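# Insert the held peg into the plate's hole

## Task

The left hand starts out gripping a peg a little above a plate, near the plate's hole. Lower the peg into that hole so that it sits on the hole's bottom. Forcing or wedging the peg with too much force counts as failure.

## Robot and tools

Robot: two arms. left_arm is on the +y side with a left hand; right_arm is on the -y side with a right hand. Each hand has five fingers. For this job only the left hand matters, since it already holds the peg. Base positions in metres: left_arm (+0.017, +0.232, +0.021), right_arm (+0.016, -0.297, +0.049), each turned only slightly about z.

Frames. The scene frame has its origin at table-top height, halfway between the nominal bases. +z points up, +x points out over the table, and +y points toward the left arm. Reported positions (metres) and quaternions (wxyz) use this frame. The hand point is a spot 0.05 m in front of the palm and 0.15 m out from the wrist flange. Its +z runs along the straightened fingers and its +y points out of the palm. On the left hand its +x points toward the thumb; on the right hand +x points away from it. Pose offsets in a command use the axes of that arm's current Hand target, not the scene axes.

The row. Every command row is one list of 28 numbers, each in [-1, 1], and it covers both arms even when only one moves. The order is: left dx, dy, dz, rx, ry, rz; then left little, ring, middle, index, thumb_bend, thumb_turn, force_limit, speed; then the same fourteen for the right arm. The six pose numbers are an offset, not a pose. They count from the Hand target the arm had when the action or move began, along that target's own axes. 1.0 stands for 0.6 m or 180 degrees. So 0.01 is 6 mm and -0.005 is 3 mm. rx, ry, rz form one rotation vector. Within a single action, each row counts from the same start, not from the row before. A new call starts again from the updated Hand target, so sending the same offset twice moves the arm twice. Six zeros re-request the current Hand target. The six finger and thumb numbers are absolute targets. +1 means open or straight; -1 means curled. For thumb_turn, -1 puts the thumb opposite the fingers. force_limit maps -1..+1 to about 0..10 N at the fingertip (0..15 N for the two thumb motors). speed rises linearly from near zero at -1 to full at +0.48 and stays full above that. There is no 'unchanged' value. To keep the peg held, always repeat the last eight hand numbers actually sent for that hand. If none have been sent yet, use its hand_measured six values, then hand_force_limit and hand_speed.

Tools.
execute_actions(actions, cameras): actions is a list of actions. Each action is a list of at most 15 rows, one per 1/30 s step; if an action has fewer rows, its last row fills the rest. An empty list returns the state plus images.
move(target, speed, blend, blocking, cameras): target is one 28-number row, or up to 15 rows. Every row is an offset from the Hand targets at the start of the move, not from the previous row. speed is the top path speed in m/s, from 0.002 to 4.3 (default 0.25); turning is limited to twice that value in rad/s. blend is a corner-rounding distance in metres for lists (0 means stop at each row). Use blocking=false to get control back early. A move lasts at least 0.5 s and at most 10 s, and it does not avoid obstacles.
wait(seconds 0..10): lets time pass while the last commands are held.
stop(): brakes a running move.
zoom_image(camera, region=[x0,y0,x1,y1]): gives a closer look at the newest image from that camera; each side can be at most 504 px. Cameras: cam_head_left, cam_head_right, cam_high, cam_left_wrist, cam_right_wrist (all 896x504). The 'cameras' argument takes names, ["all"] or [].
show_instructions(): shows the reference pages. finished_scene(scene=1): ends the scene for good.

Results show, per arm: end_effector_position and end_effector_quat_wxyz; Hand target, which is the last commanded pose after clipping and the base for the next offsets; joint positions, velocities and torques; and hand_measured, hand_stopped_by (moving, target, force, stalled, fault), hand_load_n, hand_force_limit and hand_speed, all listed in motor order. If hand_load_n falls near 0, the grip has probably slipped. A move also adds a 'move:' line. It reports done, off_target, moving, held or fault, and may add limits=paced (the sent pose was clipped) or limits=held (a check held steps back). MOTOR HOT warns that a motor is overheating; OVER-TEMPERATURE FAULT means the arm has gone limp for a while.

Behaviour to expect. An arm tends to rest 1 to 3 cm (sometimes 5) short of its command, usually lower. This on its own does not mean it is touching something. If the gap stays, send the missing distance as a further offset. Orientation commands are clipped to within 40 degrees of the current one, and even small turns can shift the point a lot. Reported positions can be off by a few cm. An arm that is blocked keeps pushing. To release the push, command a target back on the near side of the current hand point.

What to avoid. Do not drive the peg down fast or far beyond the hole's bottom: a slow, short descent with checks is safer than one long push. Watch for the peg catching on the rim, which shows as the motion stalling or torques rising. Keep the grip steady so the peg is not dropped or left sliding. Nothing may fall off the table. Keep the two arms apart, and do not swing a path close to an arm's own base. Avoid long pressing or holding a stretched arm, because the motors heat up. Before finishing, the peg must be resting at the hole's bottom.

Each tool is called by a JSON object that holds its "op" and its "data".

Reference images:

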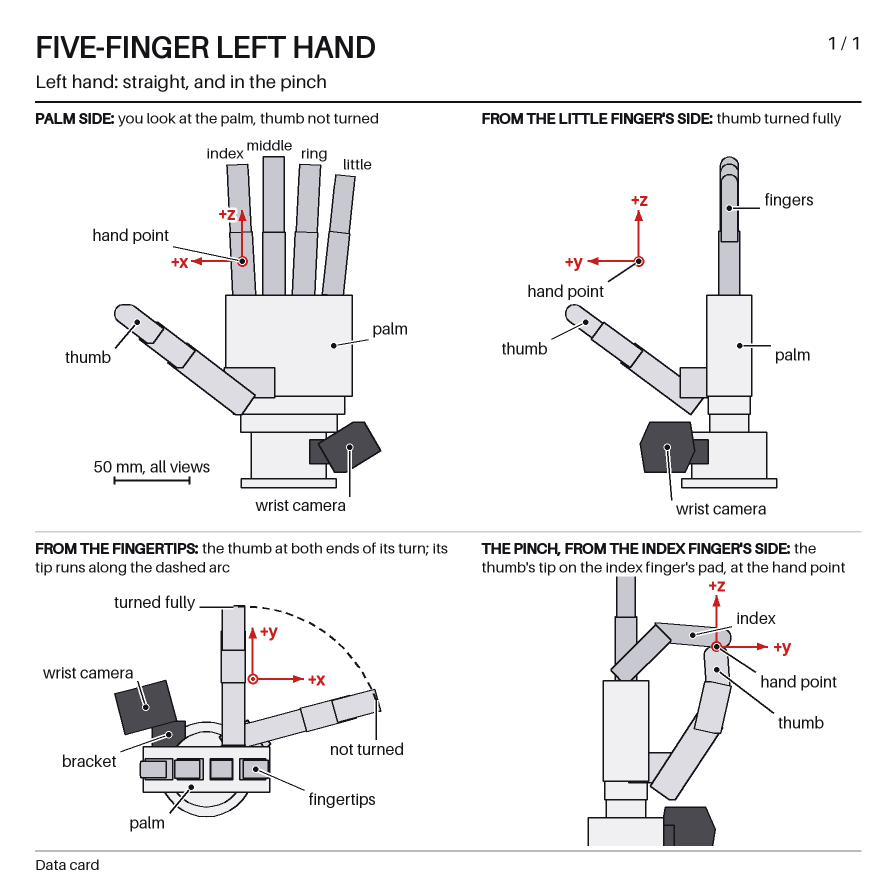

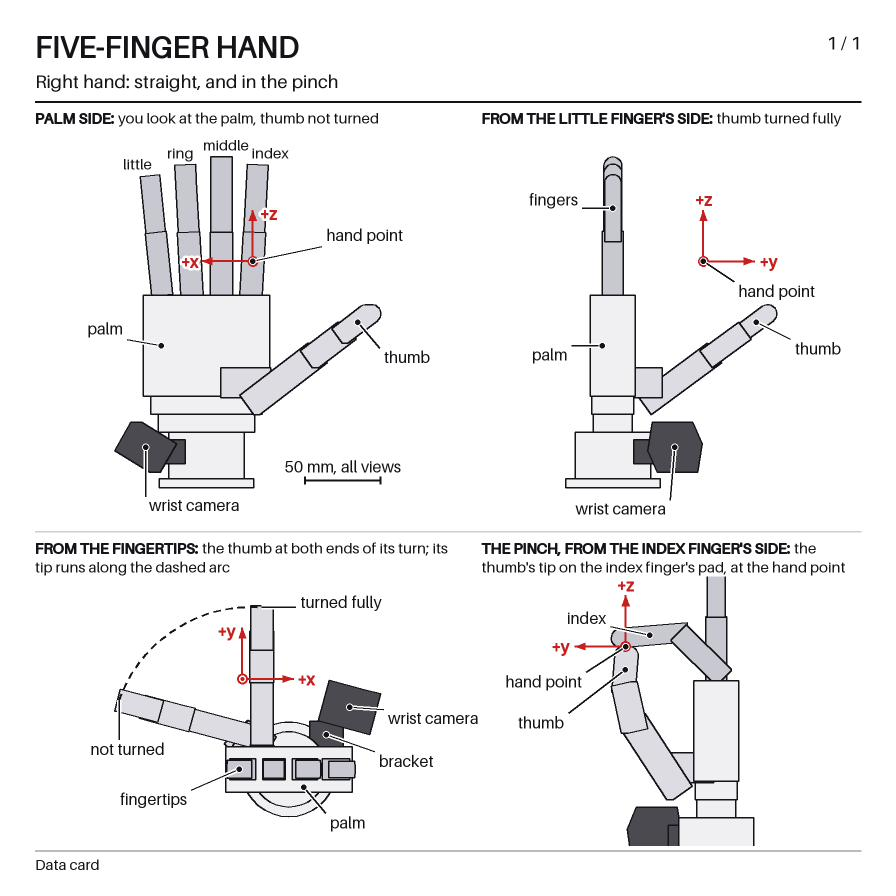

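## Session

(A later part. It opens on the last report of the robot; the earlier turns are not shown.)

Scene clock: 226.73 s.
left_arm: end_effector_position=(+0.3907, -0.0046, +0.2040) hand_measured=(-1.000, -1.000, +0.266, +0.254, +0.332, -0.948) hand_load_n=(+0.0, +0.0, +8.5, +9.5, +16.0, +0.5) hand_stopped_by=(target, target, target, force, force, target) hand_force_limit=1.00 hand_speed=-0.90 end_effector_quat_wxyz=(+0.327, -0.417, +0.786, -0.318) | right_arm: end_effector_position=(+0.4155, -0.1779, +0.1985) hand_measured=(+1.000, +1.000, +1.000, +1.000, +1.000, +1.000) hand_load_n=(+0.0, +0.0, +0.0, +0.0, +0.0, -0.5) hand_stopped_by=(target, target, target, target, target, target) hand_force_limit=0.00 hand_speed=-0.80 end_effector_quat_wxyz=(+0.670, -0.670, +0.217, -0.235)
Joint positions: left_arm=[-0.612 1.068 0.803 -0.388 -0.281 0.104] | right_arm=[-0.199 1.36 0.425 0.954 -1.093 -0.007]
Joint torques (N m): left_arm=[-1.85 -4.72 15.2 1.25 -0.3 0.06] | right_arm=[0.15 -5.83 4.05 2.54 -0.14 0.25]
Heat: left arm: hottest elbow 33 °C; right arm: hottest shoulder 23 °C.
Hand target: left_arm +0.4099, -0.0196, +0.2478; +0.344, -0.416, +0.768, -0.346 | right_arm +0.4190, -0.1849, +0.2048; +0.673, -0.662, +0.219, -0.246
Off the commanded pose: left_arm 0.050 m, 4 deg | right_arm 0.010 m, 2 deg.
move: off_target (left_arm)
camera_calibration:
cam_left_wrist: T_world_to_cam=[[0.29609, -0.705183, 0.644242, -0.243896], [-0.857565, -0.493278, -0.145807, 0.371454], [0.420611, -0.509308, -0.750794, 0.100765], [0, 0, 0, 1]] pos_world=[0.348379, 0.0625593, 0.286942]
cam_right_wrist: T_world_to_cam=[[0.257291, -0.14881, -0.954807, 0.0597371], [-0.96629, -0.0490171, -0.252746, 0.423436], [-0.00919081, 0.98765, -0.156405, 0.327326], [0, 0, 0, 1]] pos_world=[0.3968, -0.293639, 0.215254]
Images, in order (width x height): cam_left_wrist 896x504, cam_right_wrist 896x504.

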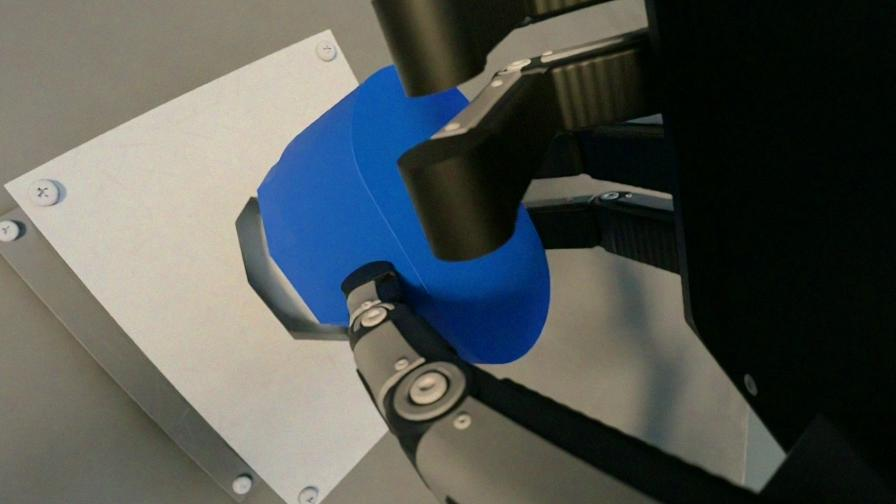

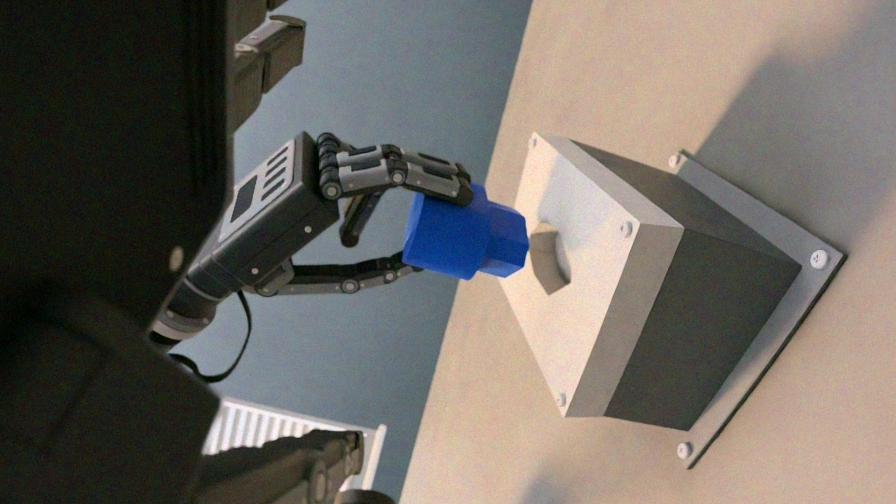

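{"op": "move", "data": {"target": [0.0302,0.0148,-0.0238,0.0376,-0.0431,0.0226,-1.0,-1.0,0.264,0.254,0.326,-0.948,1.0,-0.9,0,0,0,0,0,0,1,1,1,1,1,1,0.0,-0.8], "cameras": ["cam_left_wrist","cam_right_wrist"], "speed": 0.08}}

{"op": "zoom_image", "data": {"camera": "cam_right_wrist", "region": [490, 200, 590, 320]}}

{"op": "zoom_image", "data": {"camera": "cam_left_wrist", "region": [230, 140, 330, 240]}}

{"op": "zoom_image", "data": {"camera": "cam_left_wrist", "region": [230, 240, 370, 360]}}

Scene clock: 412.83 s.
left_arm: end_effector_position=(+0.3814, -0.0261, +0.2206) hand_measured=(-1.000, -1.000, +0.266, +0.254, +0.332, -0.948) hand_load_n=(+0.0, +0.5, +8.5, +9.5, +16.0, +1.0) hand_stopped_by=(target, target, target, force, force, target) hand_force_limit=1.00 hand_speed=-0.90 end_effector_quat_wxyz=(+0.413, -0.395, +0.753, -0.326) | right_arm: end_effector_position=(+0.4155, -0.1779, +0.1985) hand_measured=(+1.000, +1.000, +1.000, +1.000, +1.000, +1.000) hand_load_n=(+0.0, +0.0, +0.0, +0.0, +0.0, -0.5) hand_stopped_by=(target, target, target, target, target, target) hand_force_limit=0.00 hand_speed=-0.80 end_effector_quat_wxyz=(+0.670, -0.670, +0.217, -0.235)
Joint positions: left_arm=[-0.773 1.044 0.759 -0.261 -0.538 0.118] | right_arm=[-0.199 1.36 0.425 0.954 -1.093 -0.007]
Joint torques (N m): left_arm=[-1.79 -6.48 9.09 3.14 -0.43 0.35] | right_arm=[0.09 -5.89 4.04 2.54 -0.14 0.24]
Heat: left arm: hottest elbow 40 °C; right arm: hottest elbow 23 °C.
Hand target: left_arm +0.3872, -0.0283, +0.2436; +0.431, -0.390, +0.735, -0.349 | right_arm +0.4190, -0.1849, +0.2048; +0.673, -0.662, +0.219, -0.246
Off the commanded pose: left_arm 0.024 m, 4 deg | right_arm 0.010 m, 2 deg.
move: off_target (left_arm)
camera_calibration:
cam_left_wrist: T_world_to_cam=[[0.211968, -0.727209, 0.652868, -0.237415], [-0.793902, -0.517708, -0.318901, 0.368539], [0.569902, -0.450716, -0.68707, 0.0368255], [0, 0, 0, 1]] pos_world=[0.321922, 0.0347429, 0.29783]
cam_right_wrist: T_world_to_cam=[[0.257291, -0.14881, -0.954807, 0.0597371], [-0.96629, -0.0490171, -0.252746, 0.423436], [-0.00919081, 0.98765, -0.156405, 0.327326], [0, 0, 0, 1]] pos_world=[0.3968, -0.293639, 0.215254]
Images, in order (width x height): cam_left_wrist 896x504, cam_right_wrist 896x504.

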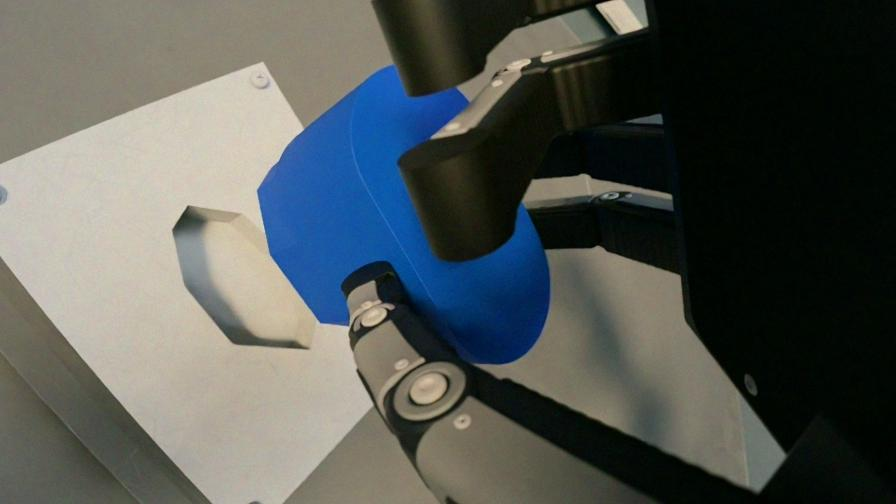

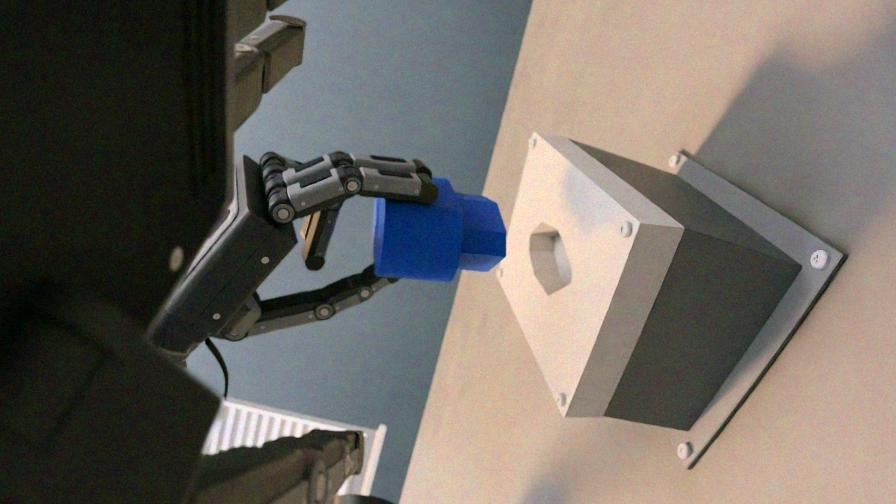

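Scaled by 4.200.

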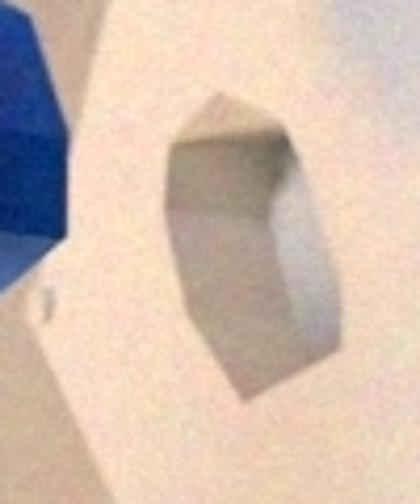

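Scaled by 5.040.

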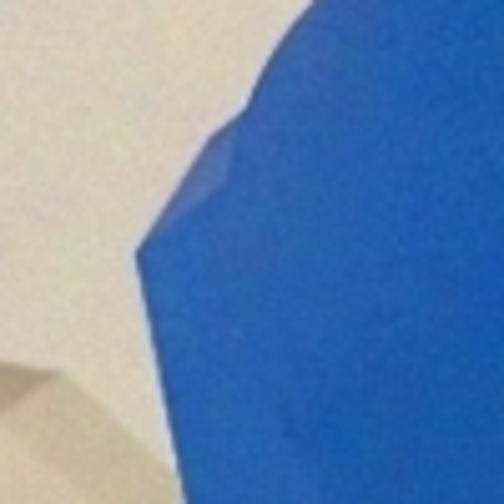

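Scaled by 3.600.

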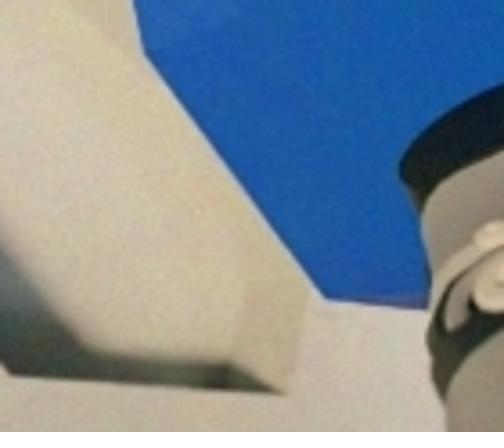

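{"op": "zoom_image", "data": {"camera": "cam_right_wrist", "region": [490, 110, 660, 290]}}

{"op": "zoom_image", "data": {"camera": "cam_right_wrist", "region": [490, 260, 660, 440]}}

{"op": "zoom_image", "data": {"camera": "cam_left_wrist", "region": [0, 40, 330, 370]}}

{"op": "zoom_image", "data": {"camera": "cam_left_wrist", "region": [0, 240, 400, 504]}}

Scaled by 2.800.

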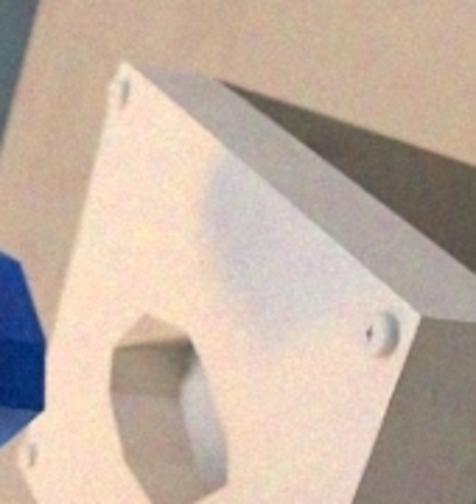

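Scaled by 2.800.

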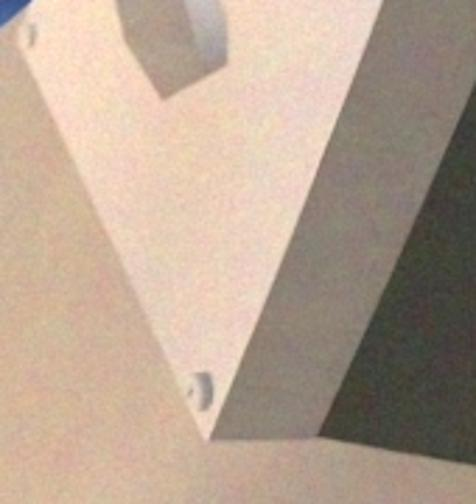

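Scaled by 1.527.

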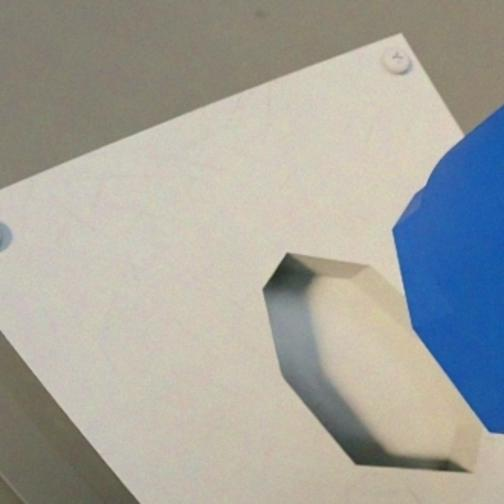

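Scaled by 1.260.

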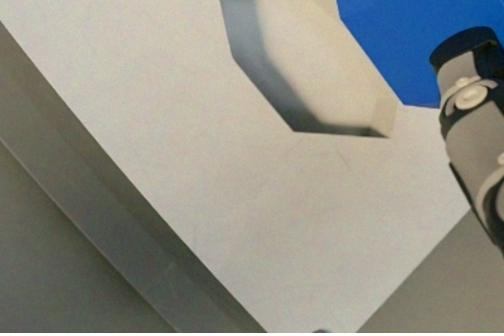

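{"op": "zoom_image", "data": {"camera": "cam_left_wrist", "region": [160, 190, 260, 300]}}

{"op": "zoom_image", "data": {"camera": "cam_left_wrist", "region": [170, 270, 330, 370]}}

Scaled by 4.582.

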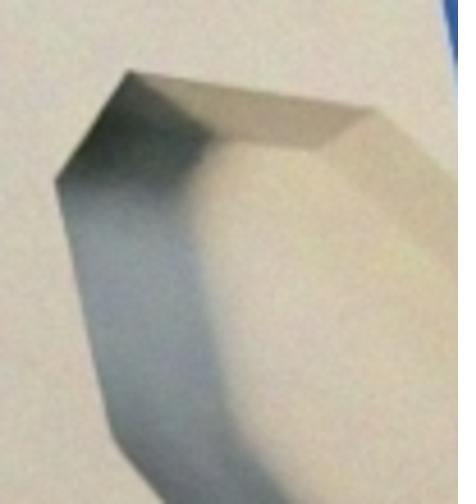

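Scaled by 3.150.

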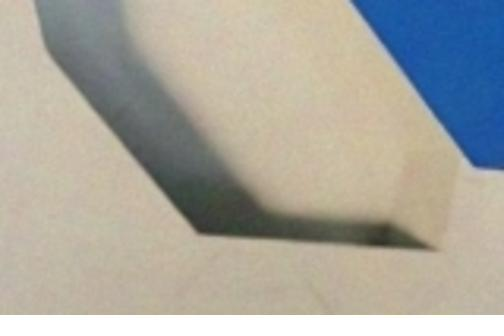

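{"op": "move", "data": {"target": [0.0086,0.0499,0.0102,0.0013,-0.0047,-0.0029,-1.0,-1.0,0.264,0.254,0.326,-0.948,1.0,-0.9,0,0,0,0,0,0,1,1,1,1,1,1,0.0,-0.8], "cameras": ["cam_left_wrist"], "speed": 0.05}}

Scene clock: 500.83 s.
left_arm: end_effector_position=(+0.3761, -0.0176, +0.1924) hand_measured=(-1.000, -1.000, +0.266, +0.254, +0.332, -0.948) hand_load_n=(+0.0, +0.0, +8.5, +9.5, +16.0, +1.0) hand_stopped_by=(target, target, target, force, force, target) hand_force_limit=1.00 hand_speed=-0.90 end_effector_quat_wxyz=(+0.419, -0.398, +0.748, -0.328) | right_arm: end_effector_position=(+0.4155, -0.1779, +0.1985) hand_measured=(+1.000, +1.000, +1.000, +1.000, +1.000, +1.000) hand_load_n=(+0.0, +0.0, +0.0, +0.0, -0.5, -0.5) hand_stopped_by=(target, target, target, target, target, target) hand_force_limit=0.00 hand_speed=-0.80 end_effector_quat_wxyz=(+0.670, -0.670, +0.217, -0.235)
Joint positions: left_arm=[-0.773 1.042 0.673 -0.166 -0.55 0.118] | right_arm=[-0.199 1.36 0.425 0.954 -1.093 -0.007]
Joint torques (N m): left_arm=[-1.73 -5.95 8.94 3.17 -0.43 0.31] | right_arm=[0.15 -5.83 4.04 2.52 -0.14 0.24]
Heat: left arm: hottest elbow 33 °C; right arm: hottest elbow 23 °C.
Hand target: left_arm +0.3829, -0.0203, +0.2140; +0.436, -0.395, +0.730, -0.350 | right_arm +0.4190, -0.1849, +0.2048; +0.673, -0.662, +0.219, -0.246
Off the commanded pose: left_arm 0.023 m, 4 deg | right_arm 0.010 m, 2 deg.
move: off_target (left_arm)
camera_calibration:
cam_left_wrist: T_world_to_cam=[[0.211697, -0.722812, 0.65782, -0.212451], [-0.784532, -0.527067, -0.326666, 0.357561], [0.582833, -0.446927, -0.678647, 0.0178076], [0, 0, 0, 1]] pos_world=[0.315114, 0.0428555, 0.268642]
Images, in order (width x height): cam_left_wrist 896x504.

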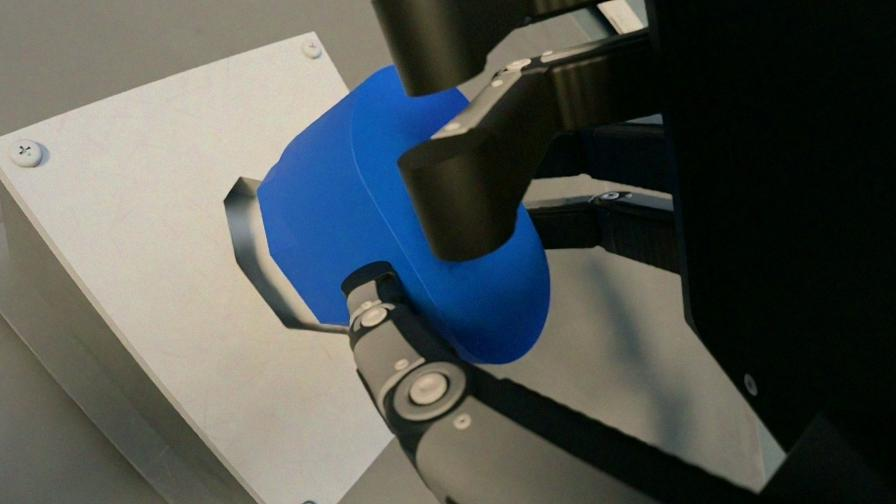

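{"op": "zoom_image", "data": {"camera": "cam_left_wrist", "region": [210, 140, 310, 250]}}

{"op": "zoom_image", "data": {"camera": "cam_left_wrist", "region": [220, 240, 360, 350]}}

Scaled by 4.582.

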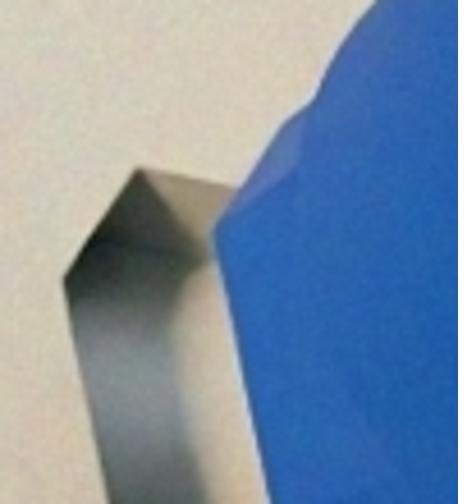

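Scaled by 3.600.

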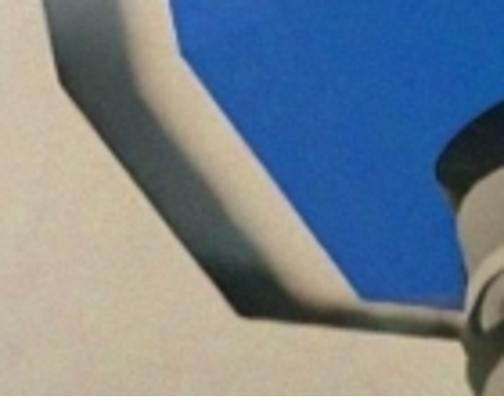

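{"op": "move", "data": {"target": [-0.0025,0.0153,-0.0010,0,0,0,-1.0,-1.0,0.264,0.254,0.326,-0.948,1.0,-0.9,0,0,0,0,0,0,1,1,1,1,1,1,0.0,-0.8], "cameras": ["cam_left_wrist","cam_right_wrist"], "speed": 0.03}}

{"op": "zoom_image", "data": {"camera": "cam_left_wrist", "region": [220, 140, 320, 250]}}

{"op": "zoom_image", "data": {"camera": "cam_left_wrist", "region": [230, 240, 370, 350]}}

{"op": "zoom_image", "data": {"camera": "cam_right_wrist", "region": [450, 180, 600, 320]}}

Scene clock: 534.37 s.
left_arm: end_effector_position=(+0.3720, -0.0143, +0.1849) hand_measured=(-1.000, -1.000, +0.266, +0.254, +0.332, -0.948) hand_load_n=(+0.0, -0.5, +8.5, +9.5, +16.0, +1.0) hand_stopped_by=(target, target, target, force, force, target) hand_force_limit=1.00 hand_speed=-0.90 end_effector_quat_wxyz=(+0.419, -0.398, +0.748, -0.328) | right_arm: end_effector_position=(+0.4155, -0.1779, +0.1985) hand_measured=(+1.000, +1.000, +1.000, +1.000, +1.000, +1.000) hand_load_n=(+0.0, +0.0, +0.0, +0.0, +0.0, +0.0) hand_stopped_by=(target, target, target, target, target, target) hand_force_limit=0.00 hand_speed=-0.80 end_effector_quat_wxyz=(+0.670, -0.670, +0.217, -0.235)
Joint positions: left_arm=[-0.774 1.034 0.647 -0.147 -0.55 0.118] | right_arm=[-0.199 1.36 0.425 0.954 -1.093 -0.007]
Joint torques (N m): left_arm=[-1.2 -5.95 8.83 3.14 -0.24 0.34] | right_arm=[0.15 -5.83 4.04 2.52 -0.14 0.24]
Heat: left arm: hottest elbow 34 °C; right arm: hottest elbow 23 °C.
Hand target: left_arm +0.3803, -0.0148, +0.2069; +0.436, -0.395, +0.730, -0.350 | right_arm +0.4190, -0.1849, +0.2048; +0.673, -0.662, +0.219, -0.246
Off the commanded pose: left_arm 0.024 m, 4 deg | right_arm 0.010 m, 2 deg.
move: off_target (left_arm)
camera_calibration:
cam_left_wrist: T_world_to_cam=[[0.210581, -0.72316, 0.657796, -0.203779], [-0.78534, -0.525847, -0.326689, 0.353934], [0.582148, -0.447799, -0.67866, 0.0167557], [0, 0, 0, 1]] pos_world=[0.311116, 0.0462535, 0.261042]
cam_right_wrist: T_world_to_cam=[[0.257291, -0.14881, -0.954807, 0.0597371], [-0.96629, -0.0490171, -0.252746, 0.423436], [-0.00919081, 0.98765, -0.156405, 0.327326], [0, 0, 0, 1]] pos_world=[0.3968, -0.293639, 0.215254]
Images, in order (width x height): cam_left_wrist 896x504, cam_right_wrist 896x504.

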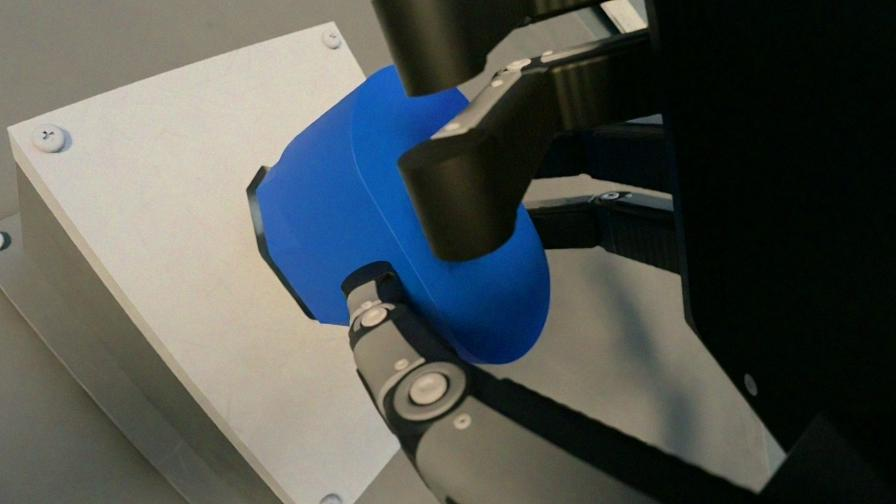

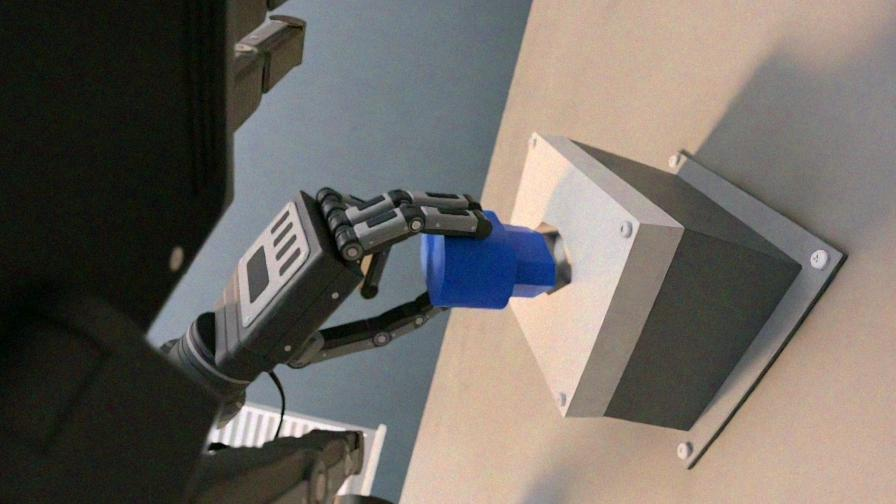

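Scaled by 4.582.

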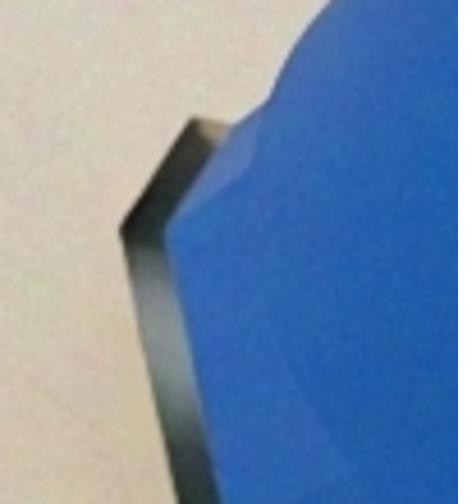

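Scaled by 3.600.

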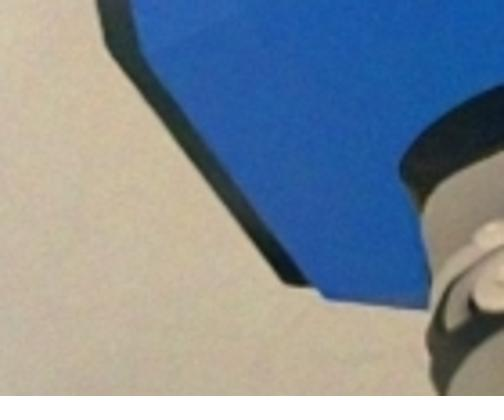

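Scaled by 3.360.

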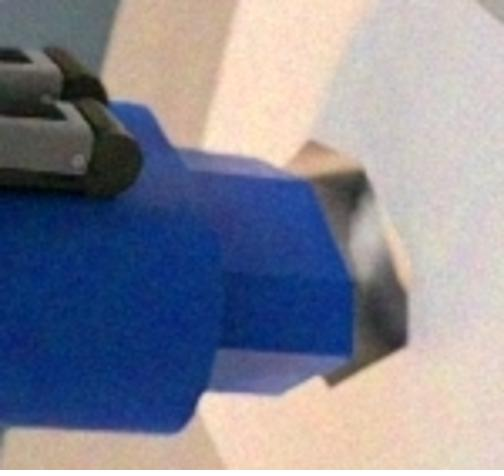

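{"op": "move", "data": {"target": [-0.0010,0.0057,0.0058,0,0,0,-1.0,-1.0,0.264,0.254,0.326,-0.948,1.0,-0.9,0,0,0,0,0,0,1,1,1,1,1,1,0.0,-0.8], "cameras": ["cam_left_wrist","cam_right_wrist"], "speed": 0.02}}

{"op": "zoom_image", "data": {"camera": "cam_left_wrist", "region": [220, 140, 320, 250]}}

{"op": "zoom_image", "data": {"camera": "cam_left_wrist", "region": [230, 240, 370, 350]}}

{"op": "zoom_image", "data": {"camera": "cam_right_wrist", "region": [450, 180, 600, 320]}}

Scene clock: 554.37 s.
left_arm: end_effector_position=(+0.3741, -0.0122, +0.1837) hand_measured=(-1.000, -1.000, +0.266, +0.254, +0.332, -0.948) hand_load_n=(+0.0, +0.0, +8.5, +9.5, +16.0, +1.0) hand_stopped_by=(target, target, target, force, force, target) hand_force_limit=1.00 hand_speed=-0.90 end_effector_quat_wxyz=(+0.421, -0.398, +0.745, -0.330) | right_arm: end_effector_position=(+0.4155, -0.1779, +0.1985) hand_measured=(+1.000, +1.000, +1.000, +1.000, +1.000, +1.000) hand_load_n=(+0.0, +0.0, +0.0, +0.0, +0.0, +0.0) hand_stopped_by=(target, target, target, target, target, target) hand_force_limit=0.00 hand_speed=-0.80 end_effector_quat_wxyz=(+0.670, -0.670, +0.217, -0.235)
Joint positions: left_arm=[-0.767 1.034 0.639 -0.13 -0.547 0.122] | right_arm=[-0.199 1.36 0.425 0.954 -1.093 -0.007]
Joint torques (N m): left_arm=[-0.73 -5.42 8.85 3.17 -0.08 0.35] | right_arm=[0.09 -5.89 4.04 2.52 -0.14 0.25]
Heat: left arm: hottest elbow 33 °C; right arm: hottest elbow 23 °C.
Hand target: left_arm +0.3828, -0.0134, +0.2029; +0.436, -0.395, +0.730, -0.350 | right_arm +0.4190, -0.1849, +0.2048; +0.673, -0.662, +0.219, -0.246
Off the commanded pose: left_arm 0.021 m, 3 deg | right_arm 0.010 m, 2 deg.
move: off_target (left_arm)
camera_calibration:
cam_left_wrist: T_world_to_cam=[[0.208757, -0.720157, 0.661661, -0.202015], [-0.78172, -0.52942, -0.329588, 0.355377], [0.587651, -0.44843, -0.673481, 0.0126995], [0, 0, 0, 1]] pos_world=[0.312514, 0.0483562, 0.259346]
cam_right_wrist: T_world_to_cam=[[0.257291, -0.14881, -0.954807, 0.0597371], [-0.96629, -0.0490171, -0.252746, 0.423436], [-0.00919081, 0.98765, -0.156405, 0.327326], [0, 0, 0, 1]] pos_world=[0.3968, -0.293639, 0.215254]
Images, in order (width x height): cam_left_wrist 896x504, cam_right_wrist 896x504.

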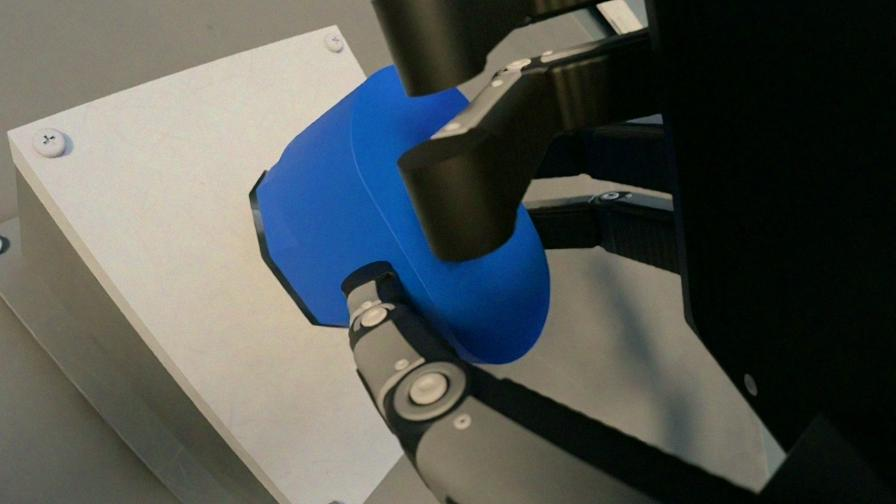

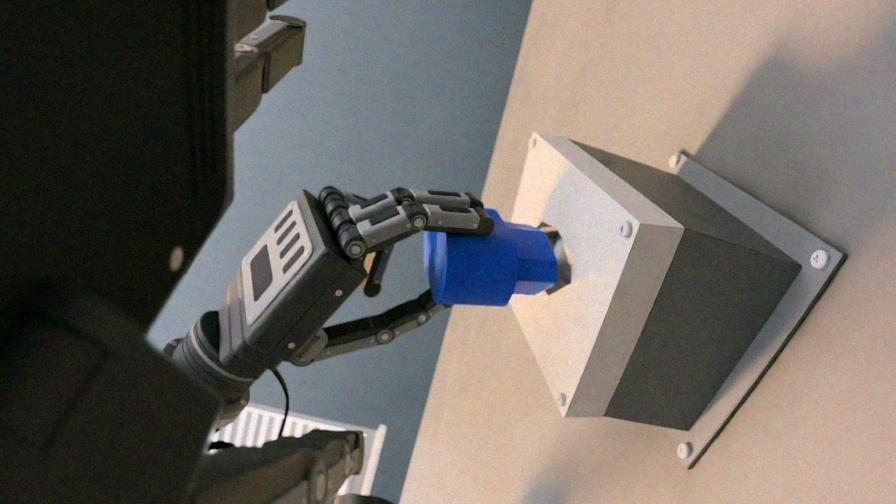

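Scaled by 4.582.

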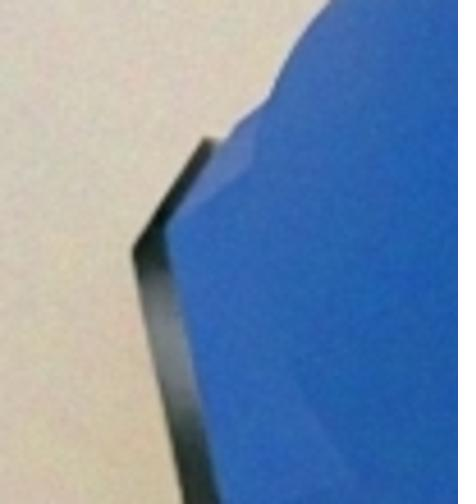

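Scaled by 3.600.

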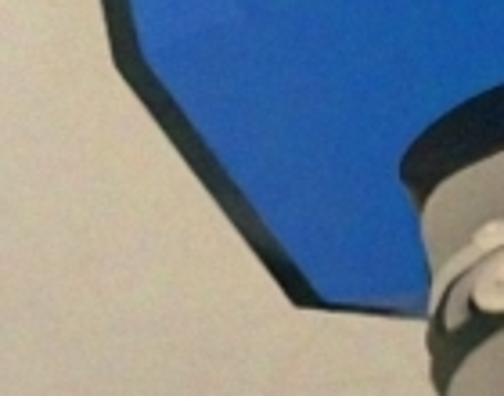

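Scaled by 3.360.

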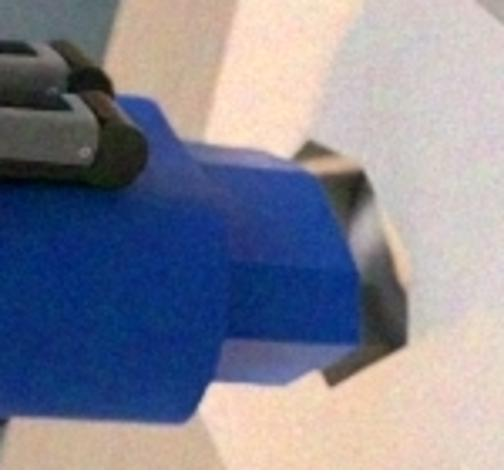

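{"op": "move", "data": {"target": [0.0020,0.0065,0.0052,0,0,0,-1.0,-1.0,0.264,0.254,0.326,-0.948,1.0,-0.9,0,0,0,0,0,0,1,1,1,1,1,1,0.0,-0.8], "cameras": ["cam_left_wrist","cam_right_wrist"], "speed": 0.02}}

{"op": "zoom_image", "data": {"camera": "cam_left_wrist", "region": [220, 140, 320, 250]}}

{"op": "zoom_image", "data": {"camera": "cam_left_wrist", "region": [230, 240, 370, 350]}}

{"op": "zoom_image", "data": {"camera": "cam_right_wrist", "region": [450, 180, 600, 320]}}

Scene clock: 593.47 s.
left_arm: end_effector_position=(+0.3744, -0.0132, +0.1829) hand_measured=(-1.000, -1.000, +0.266, +0.254, +0.332, -0.948) hand_load_n=(+0.0, +0.0, +8.5, +9.5, +16.0, +1.0) hand_stopped_by=(target, target, target, force, force, target) hand_force_limit=1.00 hand_speed=-0.90 end_effector_quat_wxyz=(+0.421, -0.398, +0.743, -0.335) | right_arm: end_effector_position=(+0.4155, -0.1779, +0.1985) hand_measured=(+1.000, +1.000, +1.000, +1.000, +1.000, +1.000) hand_load_n=(+0.0, +0.0, +0.0, +0.0, +0.0, +0.0) hand_stopped_by=(target, target, target, target, target, target) hand_force_limit=0.00 hand_speed=-0.80 end_effector_quat_wxyz=(+0.670, -0.670, +0.217, -0.235)
Joint positions: left_arm=[-0.767 1.034 0.632 -0.112 -0.544 0.124] | right_arm=[-0.199 1.36 0.425 0.954 -1.093 -0.007]
Joint torques (N m): left_arm=[-0.79 -4.66 8.83 3.17 -0.07 0.35] | right_arm=[0.09 -5.83 4.04 2.54 -0.14 0.25]
Heat: left arm: hottest elbow 34 °C; right arm: hottest elbow 23 °C.
Hand target: left_arm +0.3842, -0.0132, +0.1980; +0.436, -0.395, +0.730, -0.350 | right_arm +0.4190, -0.1849, +0.2048; +0.673, -0.662, +0.219, -0.246
Off the commanded pose: left_arm 0.018 m, 3 deg | right_arm 0.010 m, 2 deg.
move: off_target (left_arm)
camera_calibration:
cam_left_wrist: T_world_to_cam=[[0.201918, -0.716034, 0.668225, -0.200793], [-0.781272, -0.529206, -0.330992, 0.354923], [0.59063, -0.455232, -0.666273, 0.00899803], [0, 0, 0, 1]] pos_world=[0.312521, 0.0481493, 0.257647]
cam_right_wrist: T_world_to_cam=[[0.257291, -0.14881, -0.954807, 0.0597371], [-0.96629, -0.0490171, -0.252746, 0.423436], [-0.00919081, 0.98765, -0.156405, 0.327326], [0, 0, 0, 1]] pos_world=[0.3968, -0.293639, 0.215254]
Images, in order (width x height): cam_left_wrist 896x504, cam_right_wrist 896x504.

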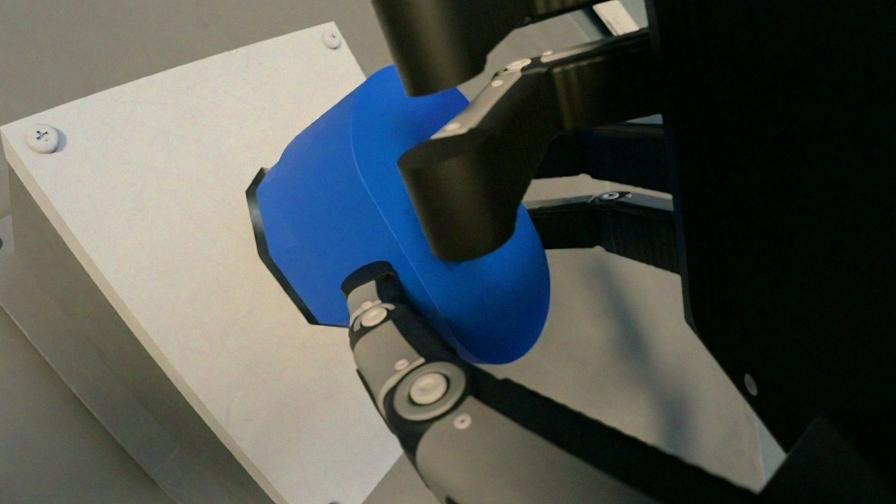

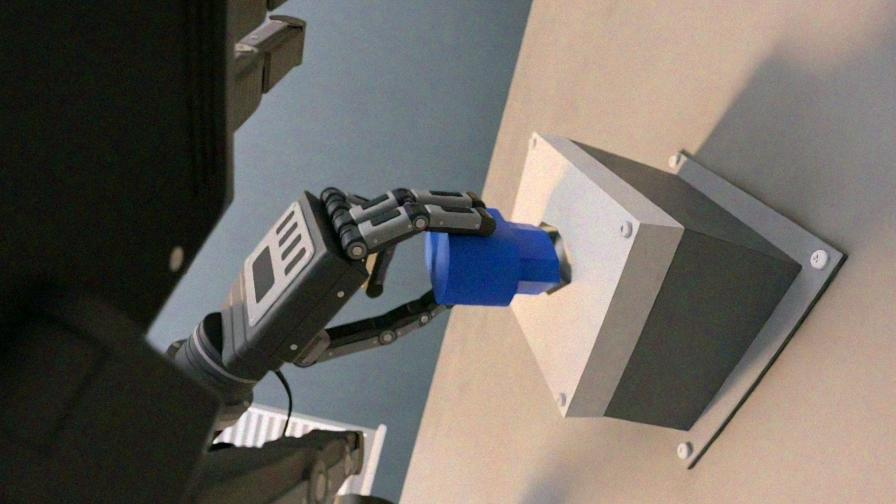

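Scaled by 4.582.

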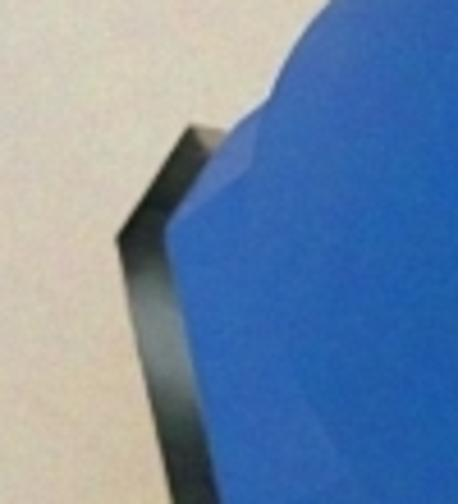

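Scaled by 3.600.

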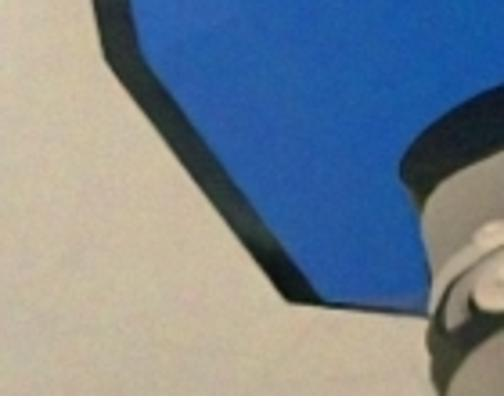

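Scaled by 3.360.

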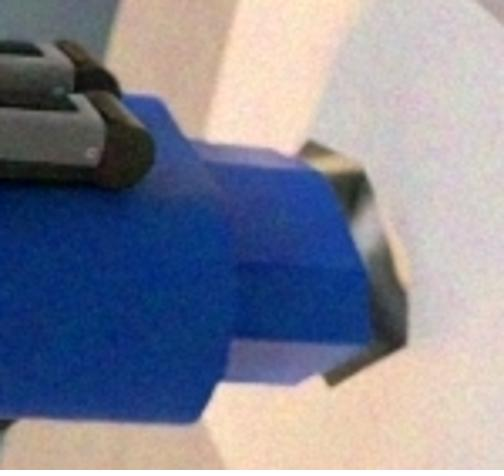

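{"op": "move", "data": {"target": [0.0032,0.0048,0.0095,-0.0099,-0.0016,0.0026,-1.0,-1.0,0.264,0.254,0.326,-0.948,1.0,-0.9,0,0,0,0,0,0,1,1,1,1,1,1,0.0,-0.8], "cameras": ["cam_left_wrist","cam_right_wrist"], "speed": 0.02}}

{"op": "zoom_image", "data": {"camera": "cam_left_wrist", "region": [220, 140, 320, 250]}}

{"op": "zoom_image", "data": {"camera": "cam_left_wrist", "region": [230, 240, 370, 350]}}

{"op": "zoom_image", "data": {"camera": "cam_right_wrist", "region": [450, 180, 600, 320]}}

Scene clock: 628.70 s.
left_arm: end_effector_position=(+0.3752, -0.0130, +0.1754) hand_measured=(-1.000, -1.000, +0.266, +0.254, +0.332, -0.948) hand_load_n=(+0.0, +0.0, +8.5, +10.0, +16.0, +0.5) hand_stopped_by=(target, target, target, force, force, target) hand_force_limit=1.00 hand_speed=-0.90 end_effector_quat_wxyz=(+0.419, -0.398, +0.748, -0.327) | right_arm: end_effector_position=(+0.4155, -0.1779, +0.1985) hand_measured=(+1.000, +1.000, +1.000, +1.000, +1.000, +1.000) hand_load_n=(+0.0, +0.0, +0.0, -0.5, +0.0, +0.0) hand_stopped_by=(target, target, target, target, target, target) hand_force_limit=0.00 hand_speed=-0.80 end_effector_quat_wxyz=(+0.670, -0.670, +0.217, -0.235)
Joint positions: left_arm=[-0.765 1.053 0.632 -0.112 -0.544 0.124] | right_arm=[-0.199 1.36 0.425 0.954 -1.093 -0.007]
Joint torques (N m): left_arm=[-0.79 -3.84 10.51 2.21 -0.33 0.26] | right_arm=[0.09 -5.83 4.05 2.54 -0.14 0.25]
Heat: left arm: hottest elbow 31 °C; right arm: hottest elbow 23 °C.
Hand target: left_arm +0.3880, -0.0146, +0.1927; +0.433, -0.399, +0.735, -0.336 | right_arm +0.4190, -0.1849, +0.2048; +0.673, -0.662, +0.219, -0.246
Off the commanded pose: left_arm 0.022 m, 2 deg | right_arm 0.010 m, 2 deg.
move: off_target (left_arm)
camera_calibration:
cam_left_wrist: T_world_to_cam=[[0.211695, -0.724286, 0.656198, -0.19755], [-0.78474, -0.526173, -0.327605, 0.353947], [0.582553, -0.445592, -0.679764, 0.0092052], [0, 0, 0, 1]] pos_world=[0.314214, 0.0472559, 0.251844]
cam_right_wrist: T_world_to_cam=[[0.257291, -0.14881, -0.954807, 0.0597371], [-0.96629, -0.0490171, -0.252746, 0.423436], [-0.00919081, 0.98765, -0.156405, 0.327326], [0, 0, 0, 1]] pos_world=[0.3968, -0.293639, 0.215254]
Images, in order (width x height): cam_left_wrist 896x504, cam_right_wrist 896x504.

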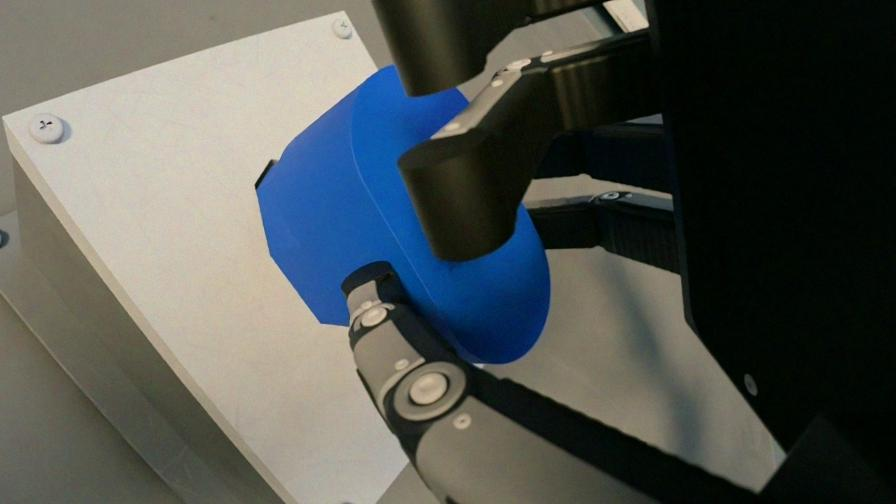

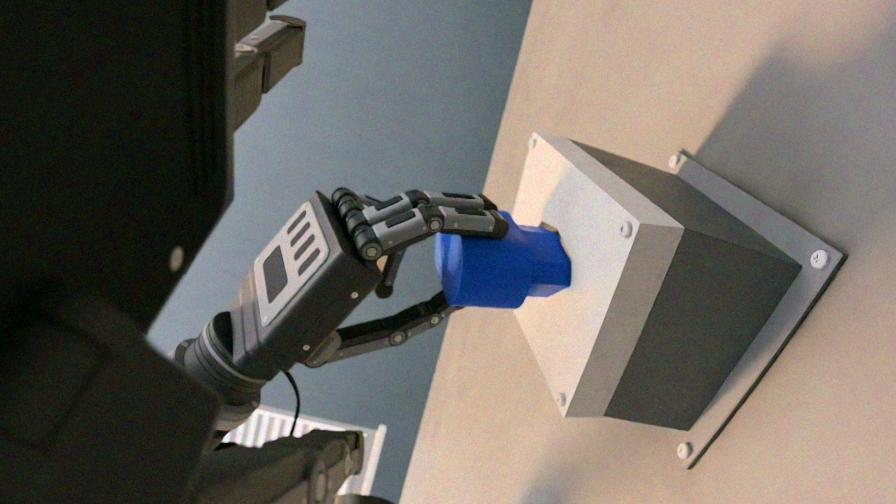

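Scaled by 4.582.

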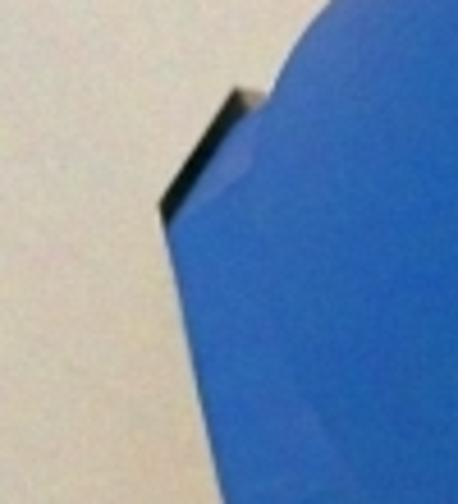

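Scaled by 3.600.

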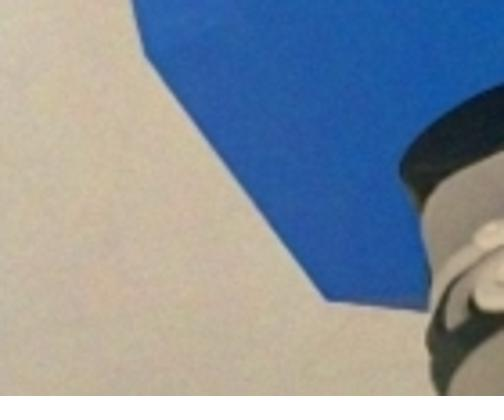

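Scaled by 3.360.

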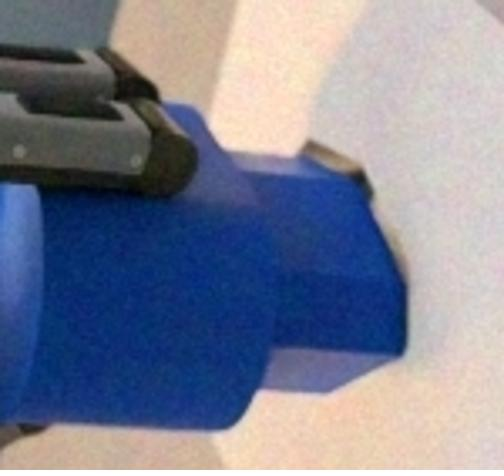

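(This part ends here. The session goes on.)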